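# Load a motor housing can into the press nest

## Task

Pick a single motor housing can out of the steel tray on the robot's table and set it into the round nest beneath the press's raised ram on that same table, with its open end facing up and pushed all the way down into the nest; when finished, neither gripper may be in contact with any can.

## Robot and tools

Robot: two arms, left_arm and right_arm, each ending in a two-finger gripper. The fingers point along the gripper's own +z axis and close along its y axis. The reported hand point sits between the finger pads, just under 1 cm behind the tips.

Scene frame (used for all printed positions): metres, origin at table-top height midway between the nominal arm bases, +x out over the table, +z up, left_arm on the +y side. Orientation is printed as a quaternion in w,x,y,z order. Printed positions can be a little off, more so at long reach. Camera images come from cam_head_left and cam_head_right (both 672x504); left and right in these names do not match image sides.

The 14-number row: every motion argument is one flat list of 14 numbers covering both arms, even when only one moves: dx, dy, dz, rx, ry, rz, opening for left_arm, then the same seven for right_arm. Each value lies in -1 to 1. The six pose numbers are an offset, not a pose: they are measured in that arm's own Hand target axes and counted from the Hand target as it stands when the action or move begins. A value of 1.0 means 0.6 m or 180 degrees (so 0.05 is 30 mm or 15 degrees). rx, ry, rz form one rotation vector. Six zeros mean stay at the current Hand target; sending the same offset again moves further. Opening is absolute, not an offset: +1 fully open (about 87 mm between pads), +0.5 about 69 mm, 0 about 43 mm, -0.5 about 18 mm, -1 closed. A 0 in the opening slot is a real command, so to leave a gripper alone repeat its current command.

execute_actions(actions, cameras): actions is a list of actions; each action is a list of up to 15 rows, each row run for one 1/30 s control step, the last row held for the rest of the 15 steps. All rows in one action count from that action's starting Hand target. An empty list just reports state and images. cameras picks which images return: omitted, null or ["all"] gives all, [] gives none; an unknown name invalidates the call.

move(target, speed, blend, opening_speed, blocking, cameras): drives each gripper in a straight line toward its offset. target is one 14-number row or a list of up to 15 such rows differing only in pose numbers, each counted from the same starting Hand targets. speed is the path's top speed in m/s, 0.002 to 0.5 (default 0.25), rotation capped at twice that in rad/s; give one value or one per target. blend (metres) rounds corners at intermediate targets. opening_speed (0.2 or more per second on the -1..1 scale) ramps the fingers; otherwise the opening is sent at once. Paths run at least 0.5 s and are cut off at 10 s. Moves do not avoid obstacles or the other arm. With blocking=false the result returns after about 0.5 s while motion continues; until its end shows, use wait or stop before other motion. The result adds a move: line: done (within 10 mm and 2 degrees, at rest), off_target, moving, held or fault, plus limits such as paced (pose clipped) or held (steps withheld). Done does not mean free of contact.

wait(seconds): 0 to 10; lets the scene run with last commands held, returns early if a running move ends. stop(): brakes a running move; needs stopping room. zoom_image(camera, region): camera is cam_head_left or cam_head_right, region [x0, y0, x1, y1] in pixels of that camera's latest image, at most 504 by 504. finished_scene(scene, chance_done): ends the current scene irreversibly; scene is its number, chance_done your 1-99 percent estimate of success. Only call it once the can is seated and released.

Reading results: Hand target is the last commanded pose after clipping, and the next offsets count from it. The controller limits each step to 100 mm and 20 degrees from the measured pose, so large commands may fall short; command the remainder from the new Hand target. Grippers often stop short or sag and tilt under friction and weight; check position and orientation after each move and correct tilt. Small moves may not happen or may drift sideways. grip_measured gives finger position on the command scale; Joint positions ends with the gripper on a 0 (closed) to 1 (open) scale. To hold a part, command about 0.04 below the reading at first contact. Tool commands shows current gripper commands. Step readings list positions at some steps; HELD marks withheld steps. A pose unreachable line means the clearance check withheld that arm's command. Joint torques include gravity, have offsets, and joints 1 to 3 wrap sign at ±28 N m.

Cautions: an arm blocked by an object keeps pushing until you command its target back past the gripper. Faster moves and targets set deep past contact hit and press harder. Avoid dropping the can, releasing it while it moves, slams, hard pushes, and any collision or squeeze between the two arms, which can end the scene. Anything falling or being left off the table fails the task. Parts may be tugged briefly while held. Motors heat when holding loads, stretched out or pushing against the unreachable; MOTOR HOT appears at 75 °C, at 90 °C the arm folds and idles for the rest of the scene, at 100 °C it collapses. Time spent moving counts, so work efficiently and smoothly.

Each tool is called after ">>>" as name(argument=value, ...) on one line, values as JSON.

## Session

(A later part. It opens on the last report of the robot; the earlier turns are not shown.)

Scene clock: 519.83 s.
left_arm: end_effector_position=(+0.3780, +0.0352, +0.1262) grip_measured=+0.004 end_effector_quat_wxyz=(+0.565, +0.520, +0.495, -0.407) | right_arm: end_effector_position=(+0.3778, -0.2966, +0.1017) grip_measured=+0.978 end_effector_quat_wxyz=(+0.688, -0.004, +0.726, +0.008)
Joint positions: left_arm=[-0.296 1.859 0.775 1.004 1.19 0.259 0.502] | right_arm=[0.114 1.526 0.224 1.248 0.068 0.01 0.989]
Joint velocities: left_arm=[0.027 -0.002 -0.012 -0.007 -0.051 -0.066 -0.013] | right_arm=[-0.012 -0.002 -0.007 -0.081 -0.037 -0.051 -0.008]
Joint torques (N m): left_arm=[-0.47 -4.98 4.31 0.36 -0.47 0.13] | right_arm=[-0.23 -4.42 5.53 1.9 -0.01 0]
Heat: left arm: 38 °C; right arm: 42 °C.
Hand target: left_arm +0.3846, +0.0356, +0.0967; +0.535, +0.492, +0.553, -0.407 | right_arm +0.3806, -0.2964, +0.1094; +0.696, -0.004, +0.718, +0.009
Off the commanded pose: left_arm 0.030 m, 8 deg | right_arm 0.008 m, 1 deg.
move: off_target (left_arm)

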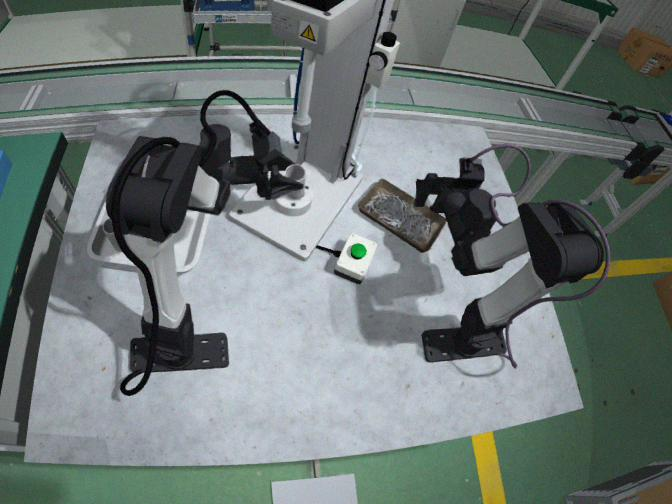

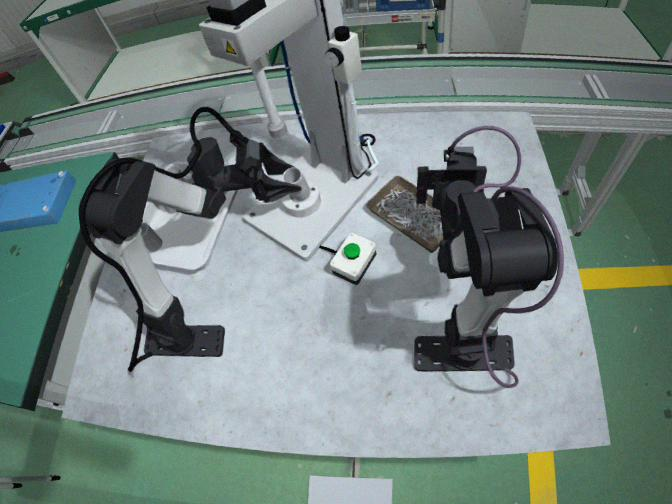

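>>> move(target=[-0.03,0,0.01,0,0,0,-0.2,0,0,0,0,0,0,1], speed=0.04)

>>> zoom_image(camera="cam_head_right", region=[260, 150, 330, 220])

>>> zoom_image(camera="cam_head_left", region=[260, 150, 330, 220])

Scene clock: 530.50 s.
left_arm: end_effector_position=(+0.3800, +0.0308, +0.1281) grip_measured=+0.004 end_effector_quat_wxyz=(+0.552, +0.508, +0.515, -0.415) | right_arm: end_effector_position=(+0.3778, -0.2966, +0.1017) grip_measured=+0.978 end_effector_quat_wxyz=(+0.688, -0.004, +0.726, +0.008)
Joint positions: left_arm=[-0.309 1.845 0.8 0.929 1.165 0.24 0.502] | right_arm=[0.114 1.526 0.224 1.248 0.068 0.01 0.989]
Joint velocities: left_arm=[0.002 -0.012 -0.012 0.037 -0.037 -0.037 0.009] | right_arm=[0.007 -0.012 -0.007 -0.022 -0.022 0.051 0.003]
Joint torques (N m): left_arm=[-1.44 -7.82 5.15 0.53 -0.44 0.15] | right_arm=[-0.23 -4.42 5.53 1.9 -0.01 -0.01]
Heat: left arm: 37 °C; right arm: 42 °C.
Hand target: left_arm +0.3850, +0.0277, +0.1142; +0.535, +0.492, +0.553, -0.408 | right_arm +0.3806, -0.2964, +0.1094; +0.696, -0.004, +0.718, +0.009
Off the commanded pose: left_arm 0.015 m, 5 deg | right_arm 0.008 m, 1 deg.
move: off_target (left_arm)

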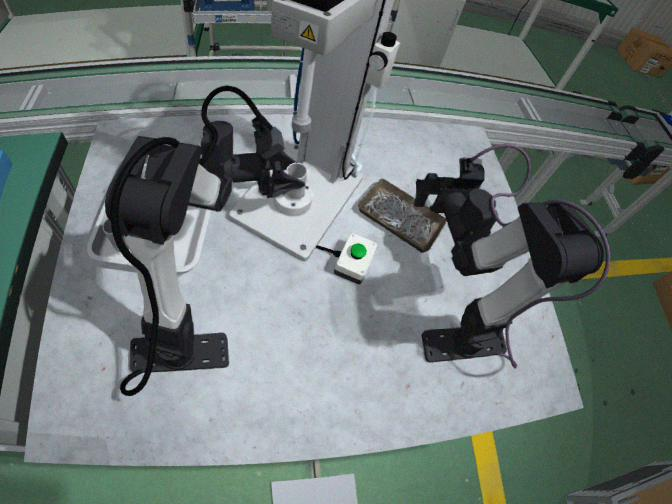

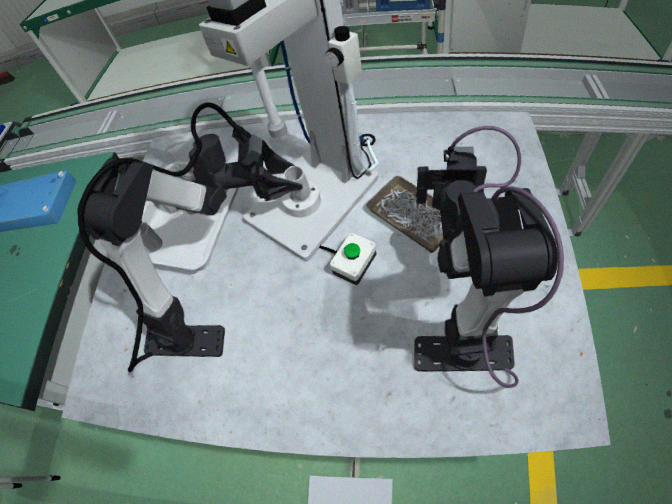

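Scaled by 7.200.

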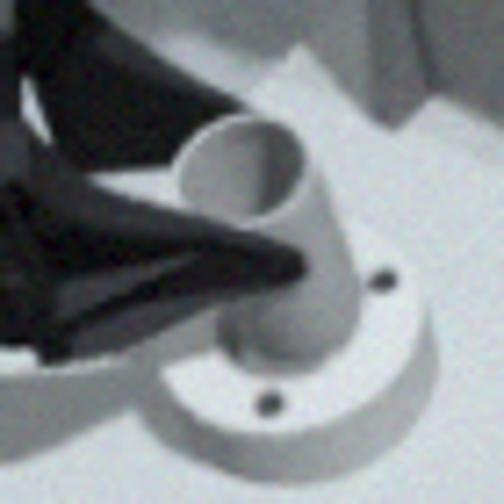

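Scaled by 7.200.

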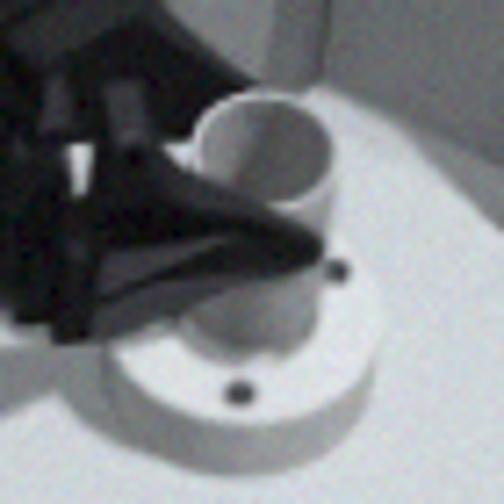

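>>> move(target=[0,0,0,0,0,0,0.45,0,0,0,0,0,0,1], opening_speed=0.4)

>>> zoom_image(camera="cam_head_right", region=[260, 150, 330, 220])

>>> zoom_image(camera="cam_head_left", region=[260, 150, 330, 220])

Scene clock: 535.37 s.
left_arm: end_effector_position=(+0.3807, +0.0297, +0.1128) grip_measured=+0.450 end_effector_quat_wxyz=(+0.531, +0.490, +0.554, -0.414) | right_arm: end_effector_position=(+0.3778, -0.2966, +0.1017) grip_measured=+0.978 end_effector_quat_wxyz=(+0.688, -0.004, +0.726, +0.008)
Joint positions: left_arm=[-0.324 1.845 0.801 0.835 1.107 0.25 0.725] | right_arm=[0.114 1.526 0.224 1.248 0.068 0.01 0.989]
Joint velocities: left_arm=[0.022 -0.002 0.007 -0.007 -0.022 -0.051 -0.01] | right_arm=[0.007 -0.007 -0.032 -0.037 0.007 -0.066 -0.013]
Joint torques (N m): left_arm=[-0.36 -8.31 5.9 1.26 0.11 0.16] | right_arm=[-0.23 -4.42 5.53 1.9 -0.01 0]
Heat: left arm: 37 °C; right arm: 42 °C.
Hand target: left_arm +0.3851, +0.0276, +0.1142; +0.535, +0.492, +0.553, -0.408 | right_arm +0.3806, -0.2964, +0.1094; +0.696, -0.004, +0.718, +0.009
Off the commanded pose: left_arm 0.005 m, 1 deg | right_arm 0.008 m, 1 deg.
move: done

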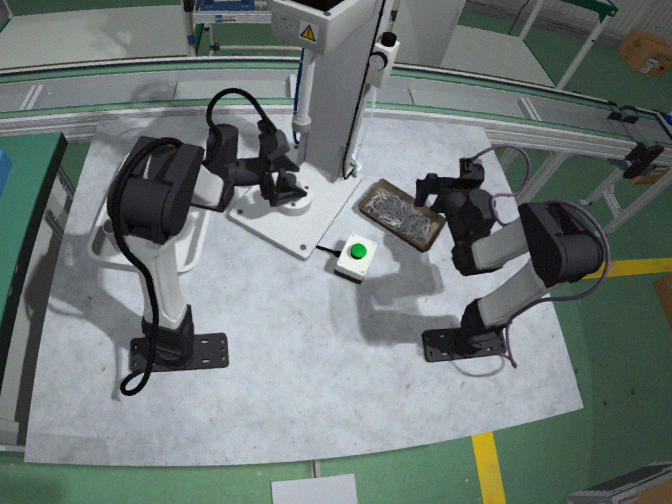

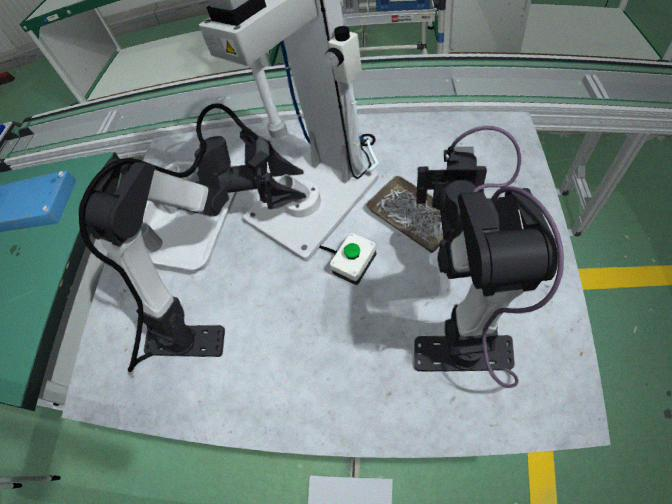

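Scaled by 7.200.

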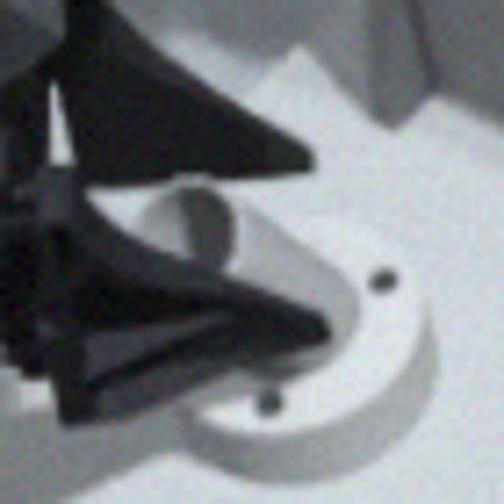

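Scaled by 7.200.

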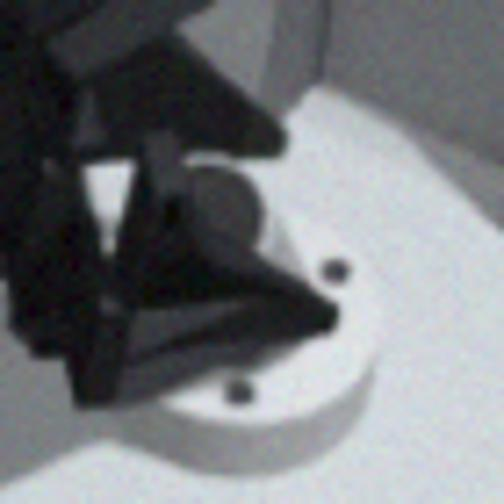

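>>> move(target=[-0.02,0,0.03,0,0,0,0.45,0,0,0,0,0,0,1], speed=0.04)

>>> zoom_image(camera="cam_head_right", region=[250, 140, 330, 220])

>>> zoom_image(camera="cam_head_left", region=[250, 140, 330, 220])

Scene clock: 544.30 s.
left_arm: end_effector_position=(+0.3819, +0.0122, +0.1195) grip_measured=+0.450 end_effector_quat_wxyz=(+0.532, +0.494, +0.551, -0.412) | right_arm: end_effector_position=(+0.3778, -0.2966, +0.1017) grip_measured=+0.978 end_effector_quat_wxyz=(+0.688, -0.004, +0.726, +0.008)
Joint positions: left_arm=[-0.372 1.845 0.835 0.814 1.062 0.244 0.725] | right_arm=[0.114 1.526 0.224 1.248 0.068 0.01 0.989]
Joint velocities: left_arm=[-0.022 0.002 0.002 -0.037 0.022 -0.066 -0.001] | right_arm=[-0.002 -0.012 0.012 -0.037 -0.037 0.022 0.008]
Joint torques (N m): left_arm=[-0.66 -8.4 6.94 1.25 0.08 -0.06] | right_arm=[-0.23 -4.42 5.52 1.9 -0.01 0]
Heat: left arm: 39 °C; right arm: 42 °C.
Hand target: left_arm +0.3879, +0.0085, +0.1246; +0.536, +0.491, +0.552, -0.408 | right_arm +0.3806, -0.2964, +0.1094; +0.696, -0.004, +0.718, +0.009
Off the commanded pose: left_arm 0.008 m, 1 deg | right_arm 0.008 m, 1 deg.
move: done

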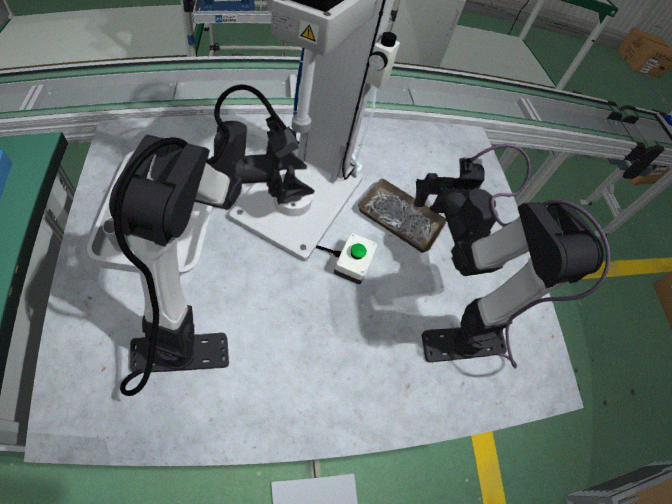

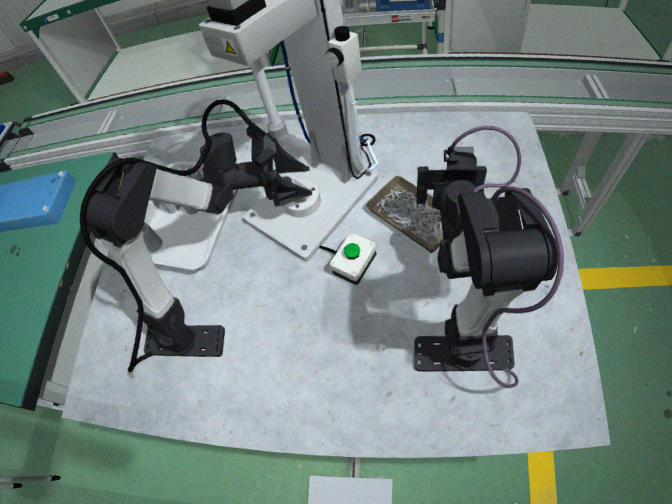

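Scaled by 6.300.

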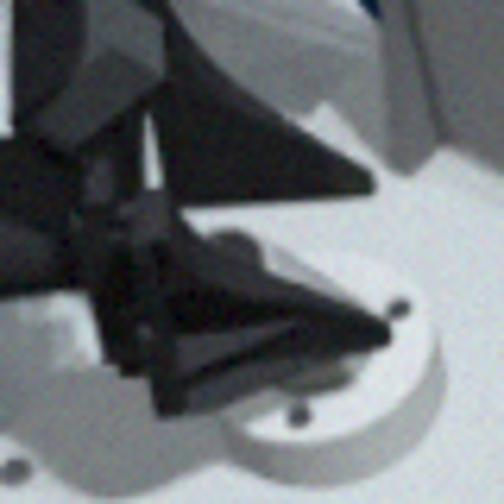

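Scaled by 6.300.

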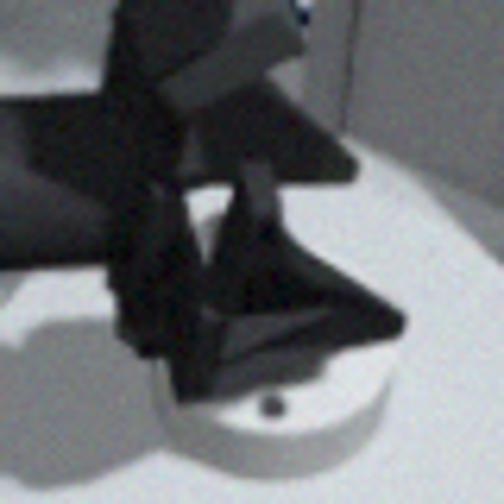

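>>> move(target=[0.055,-0.004,-0.015,0,0,0,0.6,0,0,0,0,0,0,1], speed=0.04, opening_speed=0.3)

>>> zoom_image(camera="cam_head_right", region=[250, 140, 330, 220])

>>> zoom_image(camera="cam_head_left", region=[250, 140, 330, 220])

Scene clock: 554.57 s.
left_arm: end_effector_position=(+0.3855, +0.0183, +0.0968) grip_measured=+0.600 end_effector_quat_wxyz=(+0.534, +0.490, +0.555, -0.408) | right_arm: end_effector_position=(+0.3778, -0.2966, +0.1017) grip_measured=+0.978 end_effector_quat_wxyz=(+0.688, -0.004, +0.726, +0.008)
Joint positions: left_arm=[-0.355 1.916 0.807 0.91 1.065 0.244 0.8] | right_arm=[0.114 1.526 0.224 1.248 0.068 0.01 0.989]
Joint velocities: left_arm=[-0.012 -0.002 0.012 -0.007 -0.037 -0.022 -0.014] | right_arm=[-0.012 -0.002 -0.007 0.022 0.066 0.066 -0.034]
Joint torques (N m): left_arm=[0.65 -7.64 3.99 1.55 0.32 0.18] | right_arm=[-0.23 -4.41 5.53 1.9 -0.01 0]
Heat: left arm: 40 °C; right arm: 42 °C.
Hand target: left_arm +0.3853, +0.0207, +0.0922; +0.535, +0.492, +0.552, -0.408 | right_arm +0.3806, -0.2964, +0.1094; +0.696, -0.004, +0.718, +0.009
Off the commanded pose: left_arm 0.005 m, 0 deg | right_arm 0.008 m, 1 deg.
move: done

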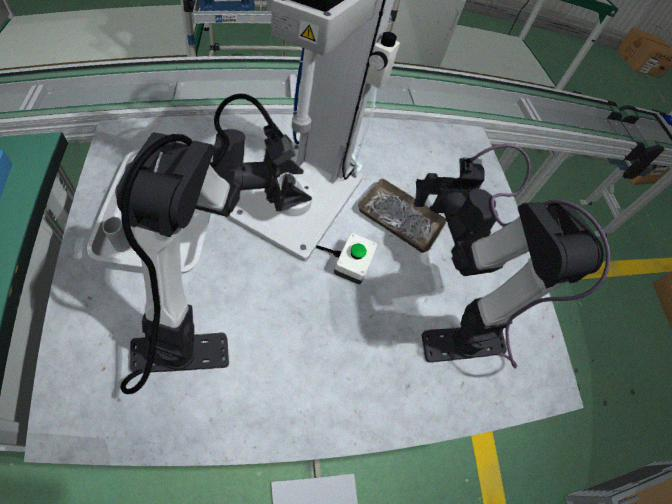

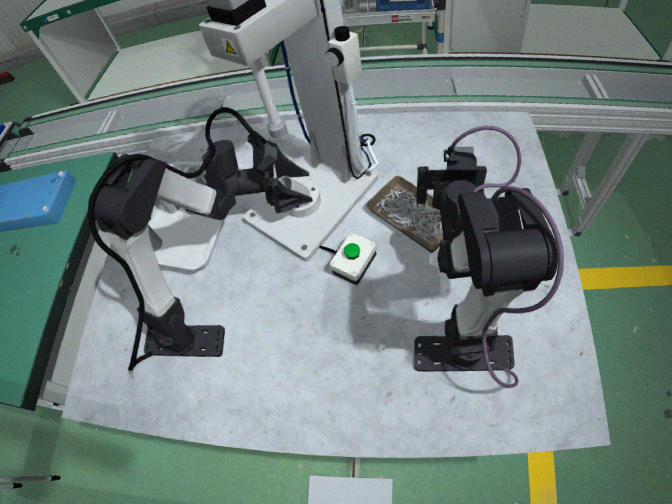

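Scaled by 6.300.

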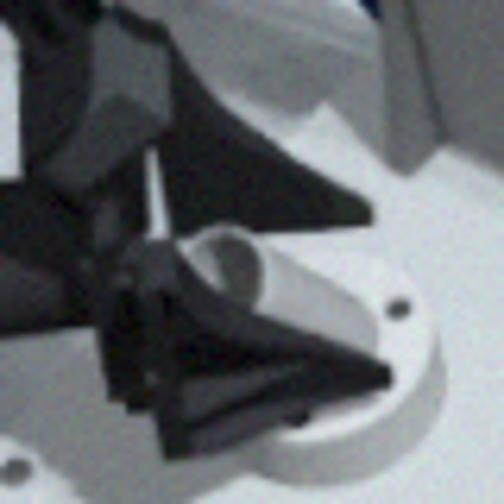

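Scaled by 6.300.

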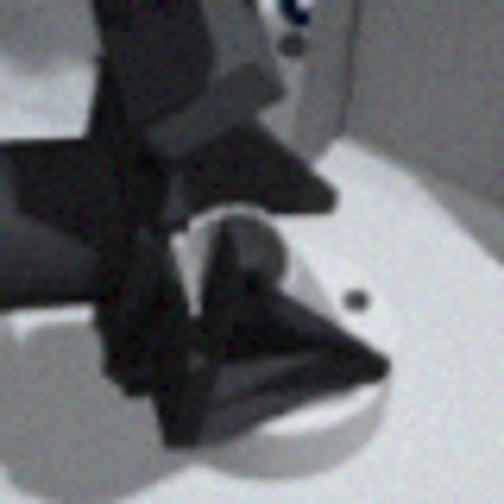

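>>> move(target=[0,0,0,0,0,0,-0.2,0,0,0,0,0,0,1], opening_speed=0.3)

>>> zoom_image(camera="cam_head_right", region=[250, 140, 330, 220])

>>> zoom_image(camera="cam_head_left", region=[250, 140, 330, 220])

Scene clock: 561.30 s.
left_arm: end_effector_position=(+0.3833, +0.0174, +0.0985) grip_measured=-0.048 end_effector_quat_wxyz=(+0.535, +0.495, +0.547, -0.412) | right_arm: end_effector_position=(+0.3778, -0.2966, +0.1017) grip_measured=+0.978 end_effector_quat_wxyz=(+0.688, -0.004, +0.726, +0.008)
Joint positions: left_arm=[-0.355 1.916 0.807 0.919 1.082 0.246 0.476] | right_arm=[0.114 1.526 0.224 1.248 0.068 0.01 0.989]
Joint velocities: left_arm=[0.002 0.002 -0.012 -0.051 0.051 -0.051 0.001] | right_arm=[-0.002 0.007 0.012 0.066 0.022 -0.037 -0.008]
Joint torques (N m): left_arm=[0.77 -7.6 3.82 1.46 0.14 0.11] | right_arm=[-0.21 -4.42 5.55 1.9 -0.01 -0.01]
Heat: left arm: 39 °C; right arm: 42 °C.
Hand target: left_arm +0.3853, +0.0207, +0.0922; +0.535, +0.492, +0.552, -0.408 | right_arm +0.3806, -0.2964, +0.1094; +0.696, -0.004, +0.718, +0.009
Off the commanded pose: left_arm 0.007 m, 1 deg | right_arm 0.008 m, 1 deg.
move: done

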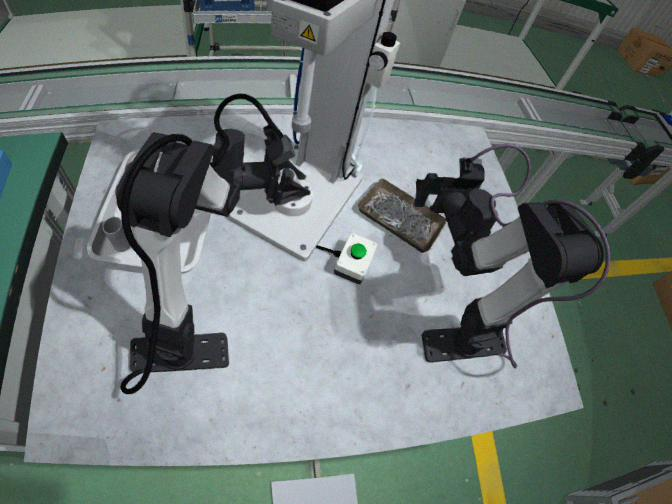

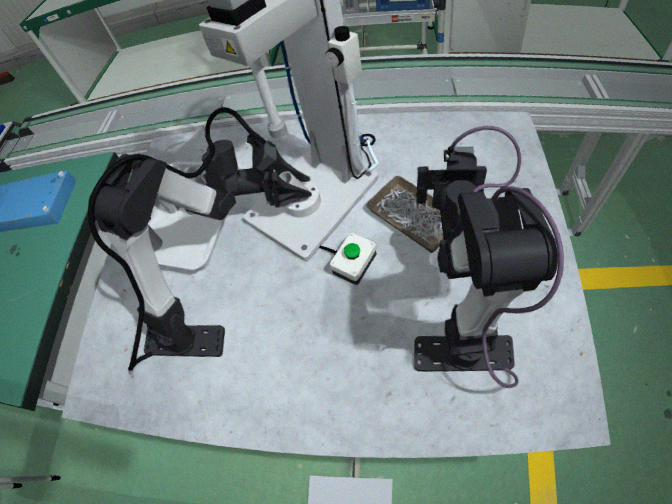

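Scaled by 6.300.

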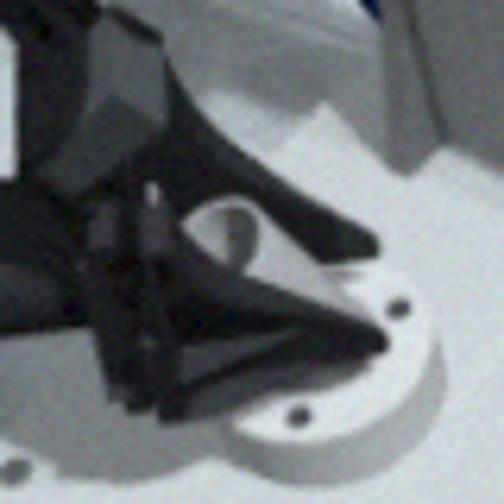

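Scaled by 6.300.

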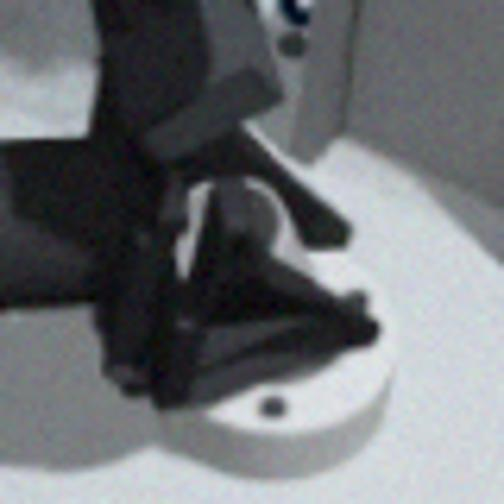

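>>> move(target=[-0.09,0,-0.01,0,0,0,-0.2,0,0,0,0,0,0,1], speed=0.06)

>>> zoom_image(camera="cam_head_right", region=[250, 140, 330, 220])

>>> zoom_image(camera="cam_head_left", region=[250, 140, 330, 220])

Scene clock: 565.63 s.
left_arm: end_effector_position=(+0.3748, +0.0220, +0.1196) grip_measured=-0.048 end_effector_quat_wxyz=(+0.510, +0.481, +0.577, -0.417) | right_arm: end_effector_position=(+0.3778, -0.2966, +0.1017) grip_measured=+0.978 end_effector_quat_wxyz=(+0.688, -0.004, +0.726, +0.008)
Joint positions: left_arm=[-0.355 1.791 0.825 0.695 1.063 0.248 0.476] | right_arm=[0.114 1.526 0.224 1.248 0.068 0.01 0.989]
Joint velocities: left_arm=[-0.007 0.007 0.007 0.037 0.007 0.037 0.001] | right_arm=[-0.007 -0.002 0.022 0.066 -0.007 0.022 -0.013]
Joint torques (N m): left_arm=[0.36 -12.29 7.56 1.39 0.35 0.07] | right_arm=[-0.23 -4.41 5.53 1.9 -0.01 0]
Heat: left arm: 39 °C; right arm: 42 °C.
Hand target: left_arm +0.3816, +0.0203, +0.1469; +0.535, +0.492, +0.552, -0.408 | right_arm +0.3806, -0.2964, +0.1094; +0.696, -0.004, +0.718, +0.009
Off the commanded pose: left_arm 0.028 m, 4 deg | right_arm 0.008 m, 1 deg.
move: off_target (left_arm)

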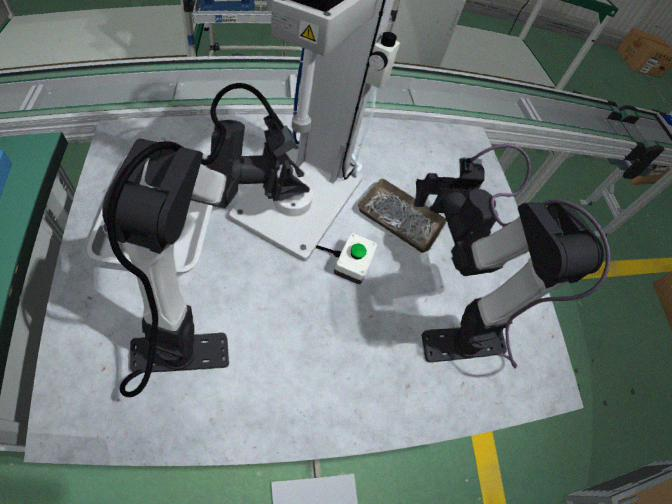

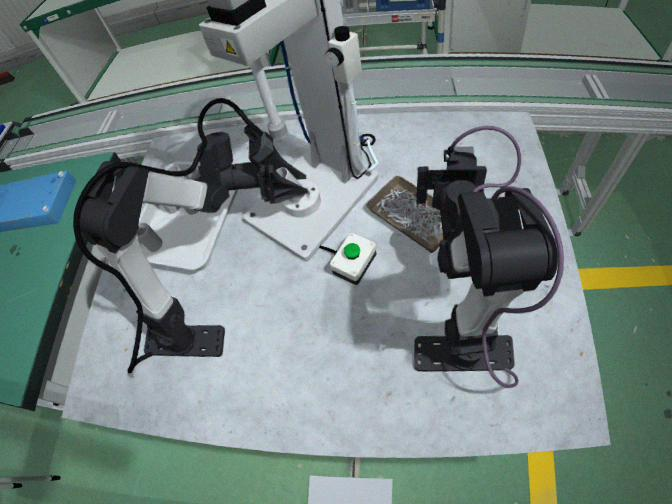

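Scaled by 6.300.

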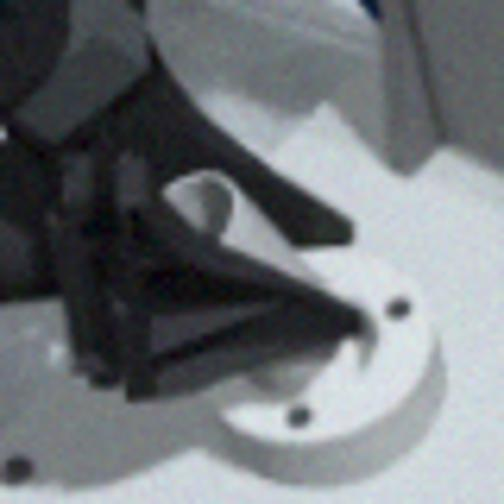

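Scaled by 6.300.

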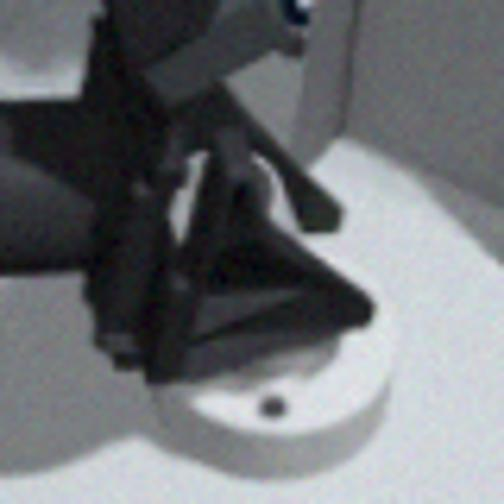

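>>> move(target=[-0.09,0,-0.01,0,0.1,0,-0.2,0,0,0,0,0,0,1], speed=0.08)

>>> zoom_image(camera="cam_head_right", region=[250, 130, 330, 210])

>>> zoom_image(camera="cam_head_left", region=[250, 130, 330, 210])

Scene clock: 576.40 s.
left_arm: end_effector_position=(+0.3363, +0.0749, +0.1328) grip_measured=-0.048 end_effector_quat_wxyz=(+0.331, +0.489, +0.730, -0.344) | right_arm: end_effector_position=(+0.3778, -0.2966, +0.1017) grip_measured=+0.978 end_effector_quat_wxyz=(+0.688, -0.004, +0.726, +0.008)
Joint positions: left_arm=[-0.336 1.598 1.143 -0.515 0.851 0.618 0.476] | right_arm=[0.114 1.526 0.224 1.248 0.068 0.01 0.989]
Joint velocities: left_arm=[-0.002 -0.017 0.002 0.051 -0.066 0.007 -0.009] | right_arm=[-0.002 0.022 -0.002 0.051 0.007 0.037 -0.018]
Joint torques (N m): left_arm=[-7.17 -11.08 15.2 2.59 0.76 0.03] | right_arm=[-0.23 -4.41 5.53 1.9 -0.01 0]
Heat: left arm: 42 °C; right arm: 42 °C.
Hand target: left_arm +0.3792, +0.0188, +0.2023; +0.444, +0.546, +0.630, -0.328 | right_arm +0.3806, -0.2964, +0.1094; +0.696, -0.004, +0.718, +0.009
Off the commanded pose: left_arm 0.097 m, 19 deg | right_arm 0.008 m, 1 deg.
move: off_target (left_arm)

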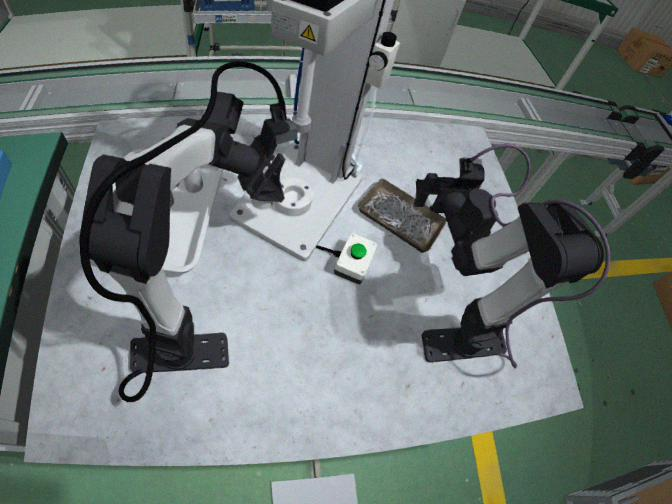

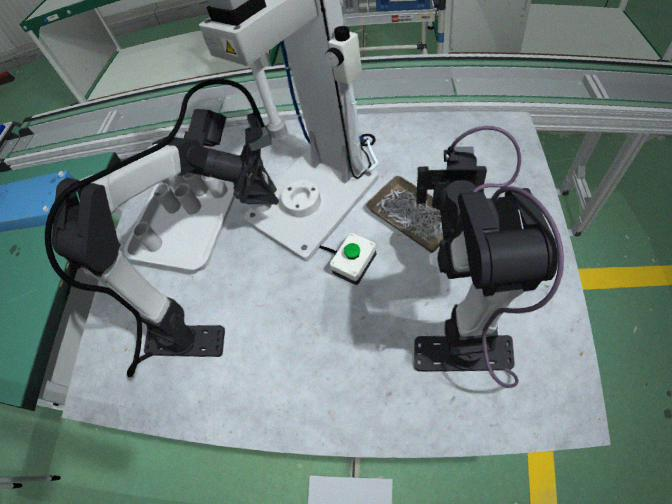

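Scaled by 6.300.

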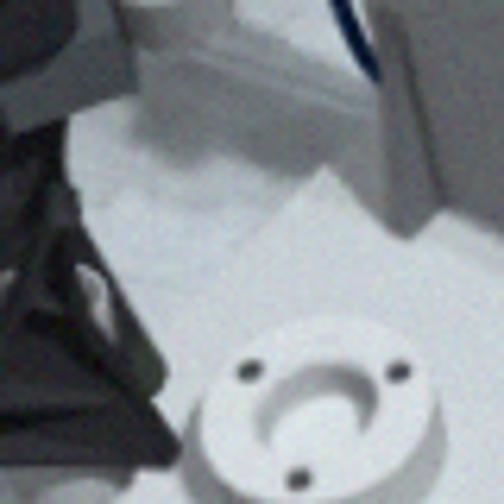

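Scaled by 6.300.

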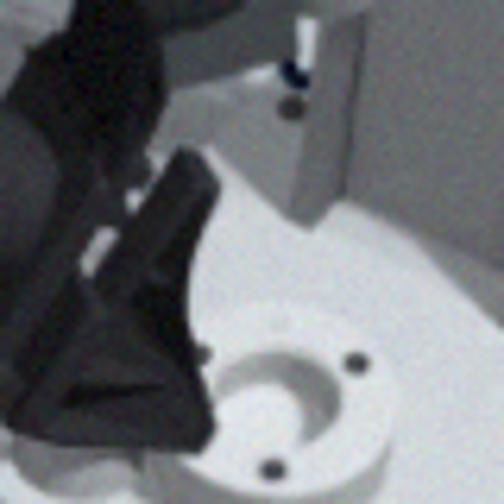

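>>> move(target=[0.083,-0.1,-0.167,0,0,0,-0.2,0,0,0,0,0,0,1], speed=0.12)

>>> zoom_image(camera="cam_head_left", region=[200, 100, 330, 230])

>>> zoom_image(camera="cam_head_right", region=[200, 100, 330, 230])

Scene clock: 582.73 s.
left_arm: end_effector_position=(+0.3018, +0.1182, +0.1832) grip_measured=-0.048 end_effector_quat_wxyz=(+0.431, +0.544, +0.644, -0.323) | right_arm: end_effector_position=(+0.3778, -0.2966, +0.1017) grip_measured=+0.978 end_effector_quat_wxyz=(+0.688, -0.004, +0.726, +0.008)
Joint positions: left_arm=[-0.181 1.316 1.016 -0.629 1.019 0.908 0.476] | right_arm=[0.114 1.526 0.224 1.248 0.068 0.01 0.989]
Joint velocities: left_arm=[0.002 -0.017 0.007 -0.066 -0.022 -0.066 0.009] | right_arm=[-0.002 0.002 0.002 -0.022 0.022 0.022 -0.008]
Joint torques (N m): left_arm=[0.64 -6.97 6.42 0.99 0.72 0.16] | right_arm=[-0.21 -4.42 5.53 1.9 -0.01 0]
Heat: left arm: 47 °C; right arm: 42 °C.
Hand target: left_arm +0.3003, +0.1180, +0.1927; +0.443, +0.548, +0.631, -0.323 | right_arm +0.3806, -0.2964, +0.1094; +0.696, -0.004, +0.718, +0.009
Off the commanded pose: left_arm 0.009 m, 2 deg | right_arm 0.008 m, 1 deg.
move: done

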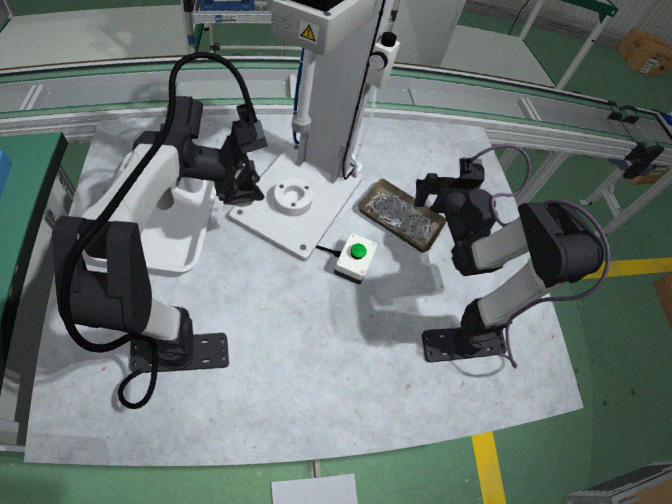

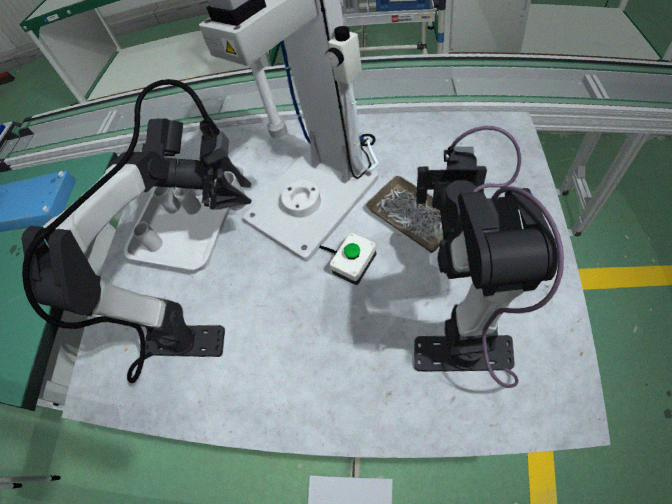

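Scaled by 3.877.

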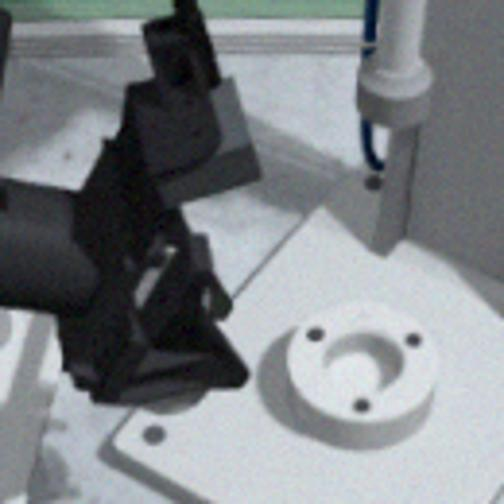

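Scaled by 3.877.

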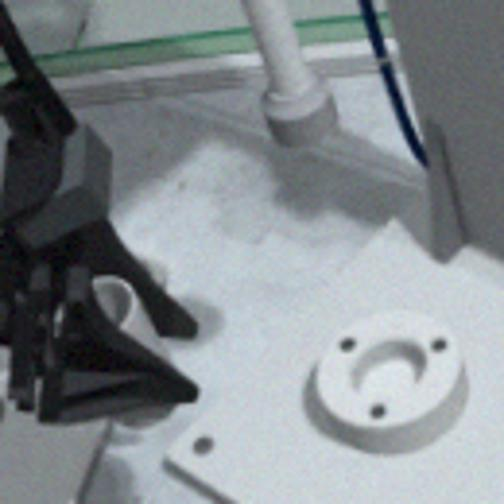

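>>> move(target=[-0.012,-0.137,0.003,0,0,0,-0.2,0,0,0,0,0,0,1], speed=0.12)

>>> zoom_image(camera="cam_head_left", region=[170, 140, 290, 260])

>>> zoom_image(camera="cam_head_right", region=[170, 140, 290, 260])

Scene clock: 593.53 s.
left_arm: end_effector_position=(+0.2178, +0.0999, +0.1899) grip_measured=-0.048 end_effector_quat_wxyz=(+0.433, +0.545, +0.638, -0.329) | right_arm: end_effector_position=(+0.3778, -0.2966, +0.1017) grip_measured=+0.978 end_effector_quat_wxyz=(+0.688, -0.004, +0.726, +0.008)
Joint positions: left_arm=[-0.339 0.95 0.797 -0.597 0.929 0.698 0.476] | right_arm=[0.114 1.526 0.224 1.248 0.068 0.01 0.989]
Joint velocities: left_arm=[-0.017 0.002 -0.002 -0.022 -0.066 0.022 0.004] | right_arm=[-0.012 -0.002 -0.007 -0.022 -0.022 -0.081 -0.003]
Joint torques (N m): left_arm=[-0.58 -3.29 6.04 1.44 0.43 -0.08] | right_arm=[-0.21 -4.42 5.53 1.9 -0.01 -0.01]
Heat: left arm: 45 °C; right arm: 42 °C.
Hand target: left_arm +0.2191, +0.0974, +0.1946; +0.444, +0.547, +0.630, -0.326 | right_arm +0.3806, -0.2964, +0.1094; +0.696, -0.004, +0.718, +0.009
Off the commanded pose: left_arm 0.004 m, 2 deg | right_arm 0.008 m, 1 deg.
move: done

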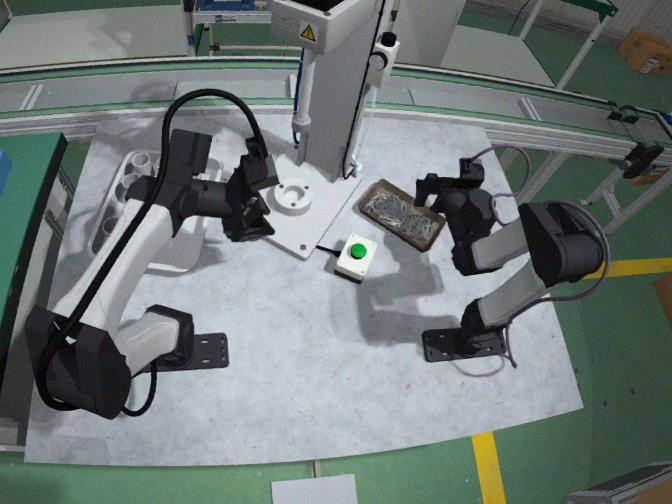

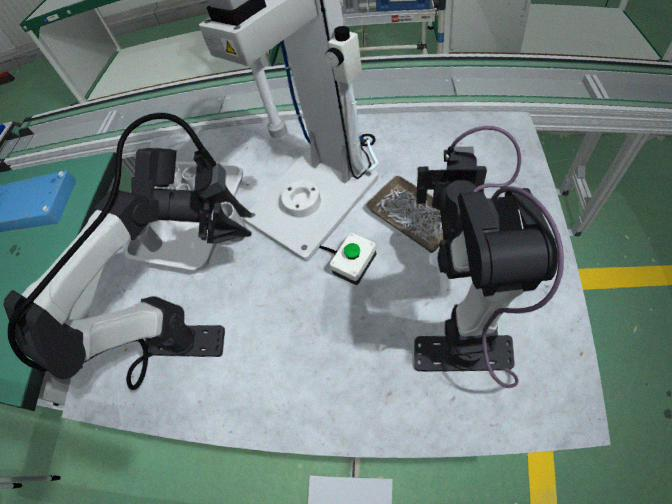

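Scaled by 4.200.

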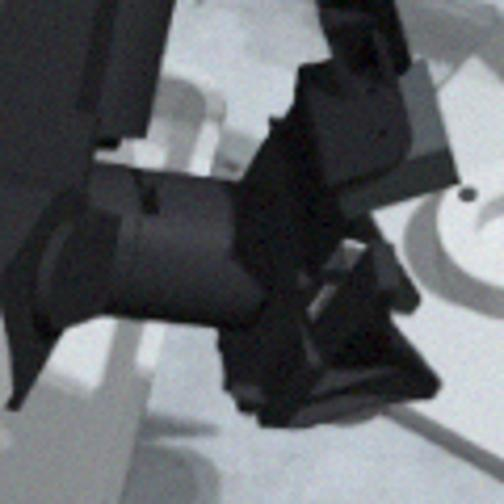

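Scaled by 4.200.

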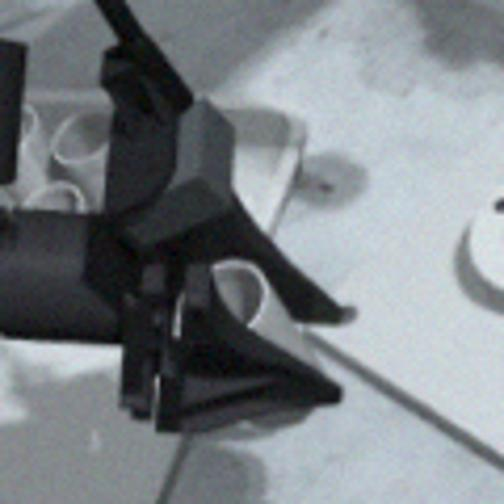

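>>> move(target=[0,0,0,0,0.2,0,-0.2,0,0,0,0,0,0,1], speed=0.2)

>>> zoom_image(camera="cam_head_left", region=[170, 140, 290, 260])

>>> zoom_image(camera="cam_head_right", region=[170, 140, 290, 260])

Scene clock: 604.67 s.
left_arm: end_effector_position=(+0.2161, +0.0987, +0.1837) grip_measured=-0.048 end_effector_quat_wxyz=(+0.220, +0.619, +0.739, -0.152) | right_arm: end_effector_position=(+0.3778, -0.2966, +0.1017) grip_measured=+0.978 end_effector_quat_wxyz=(+0.688, -0.004, +0.726, +0.008)
Joint positions: left_arm=[-0.711 1.288 1.268 -1.103 0.314 0.664 0.476] | right_arm=[0.114 1.526 0.224 1.248 0.068 0.01 0.989]
Joint velocities: left_arm=[-0.012 -0.002 -0.002 0.022 0.051 0.007 -0.001] | right_arm=[0.007 -0.012 -0.002 -0.022 0.022 -0.037 -0.008]
Joint torques (N m): left_arm=[-0.62 -3.88 8.84 0.82 0.21 -0.08] | right_arm=[-0.21 -4.41 5.53 1.9 -0.01 -0.01]
Heat: left arm: 45 °C; right arm: 42 °C.
Hand target: left_arm +0.2201, +0.0949, +0.1931; +0.230, +0.617, +0.738, -0.149 | right_arm +0.3806, -0.2964, +0.1094; +0.696, -0.004, +0.718, +0.009
Off the commanded pose: left_arm 0.011 m, 2 deg | right_arm 0.008 m, 1 deg.
move: off_target (left_arm)

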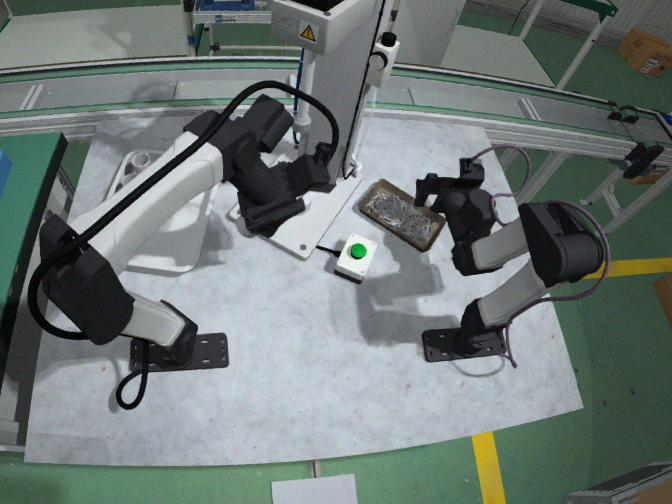

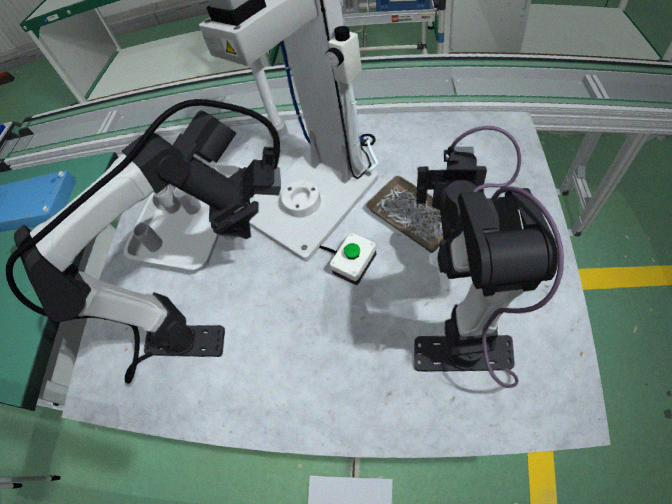

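Scaled by 4.200.

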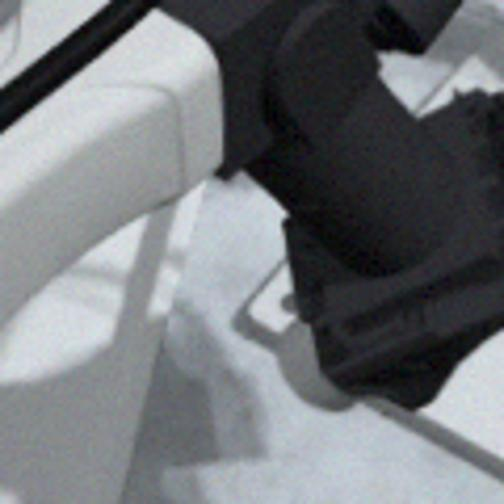

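Scaled by 4.200.

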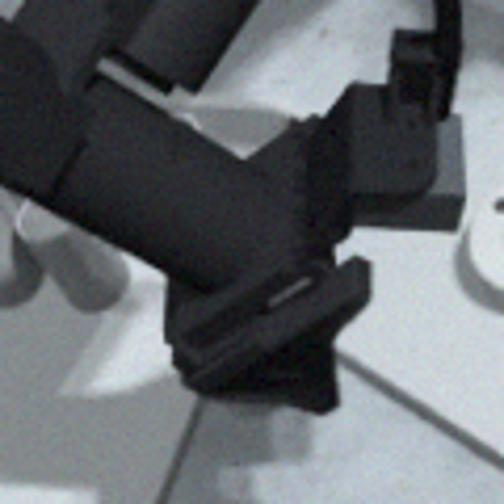

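>>> move(target=[0,0,0,0,-0.09,0,-0.2,0,0,0,0,0,0,1], speed=0.2)

>>> zoom_image(camera="cam_head_left", region=[170, 140, 290, 260])

>>> zoom_image(camera="cam_head_right", region=[170, 140, 290, 260])

Scene clock: 609.83 s.
left_arm: end_effector_position=(+0.2171, +0.0984, +0.1876) grip_measured=-0.048 end_effector_quat_wxyz=(+0.311, +0.589, +0.710, -0.230) | right_arm: end_effector_position=(+0.3778, -0.2966, +0.1017) grip_measured=+0.978 end_effector_quat_wxyz=(+0.688, -0.004, +0.726, +0.008)
Joint positions: left_arm=[-0.566 1.13 1.084 -0.917 0.547 0.697 0.476] | right_arm=[0.114 1.526 0.224 1.248 0.068 0.01 0.989]
Joint velocities: left_arm=[-0.002 -0.002 -0.012 0.007 0.022 -0.022 -0.006] | right_arm=[-0.007 -0.032 -0.007 -0.037 0.007 0.007 0.029]
Joint torques (N m): left_arm=[0.68 -5.2 5.72 1.34 0.53 0.18] | right_arm=[-0.23 -4.42 5.55 1.9 -0.01 0]
Heat: left arm: 45 °C; right arm: 42 °C.
Hand target: left_arm +0.2199, +0.0960, +0.1943; +0.331, +0.592, +0.698, -0.231 | right_arm +0.3806, -0.2964, +0.1094; +0.696, -0.004, +0.718, +0.009
Off the commanded pose: left_arm 0.007 m, 3 deg | right_arm 0.008 m, 1 deg.
move: off_target (left_arm)

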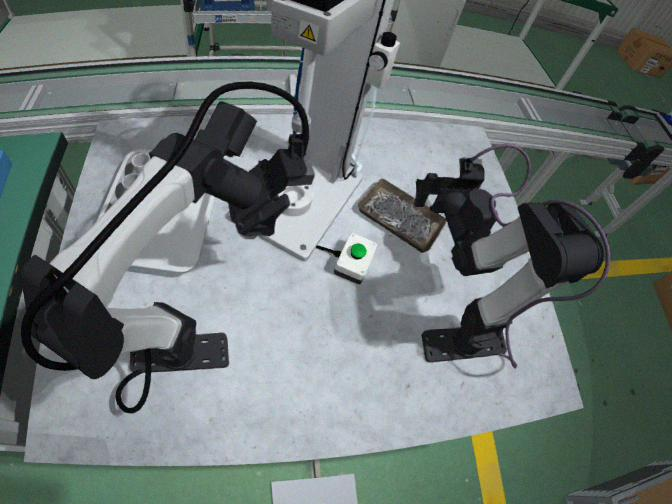

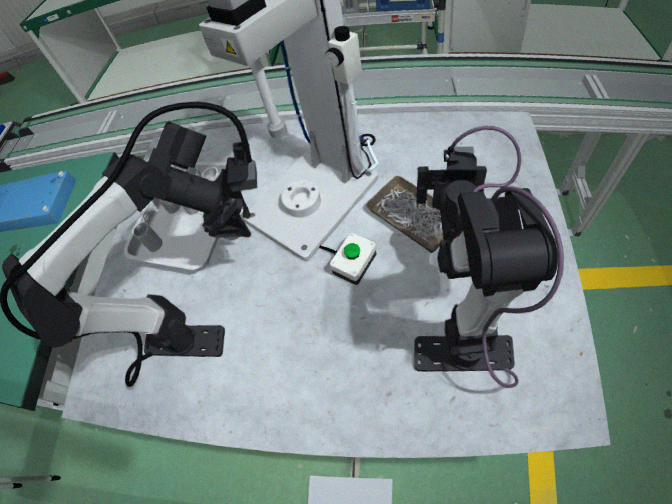

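Scaled by 4.200.

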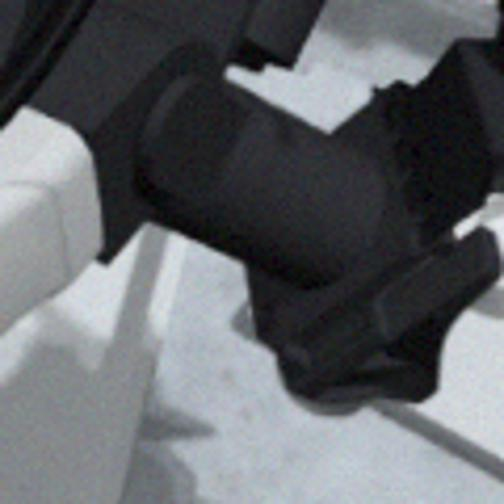

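Scaled by 4.200.

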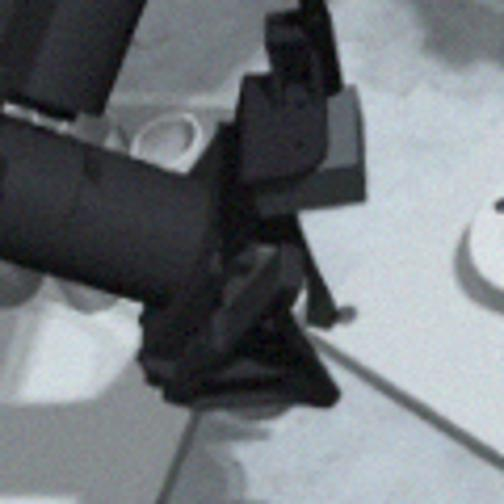

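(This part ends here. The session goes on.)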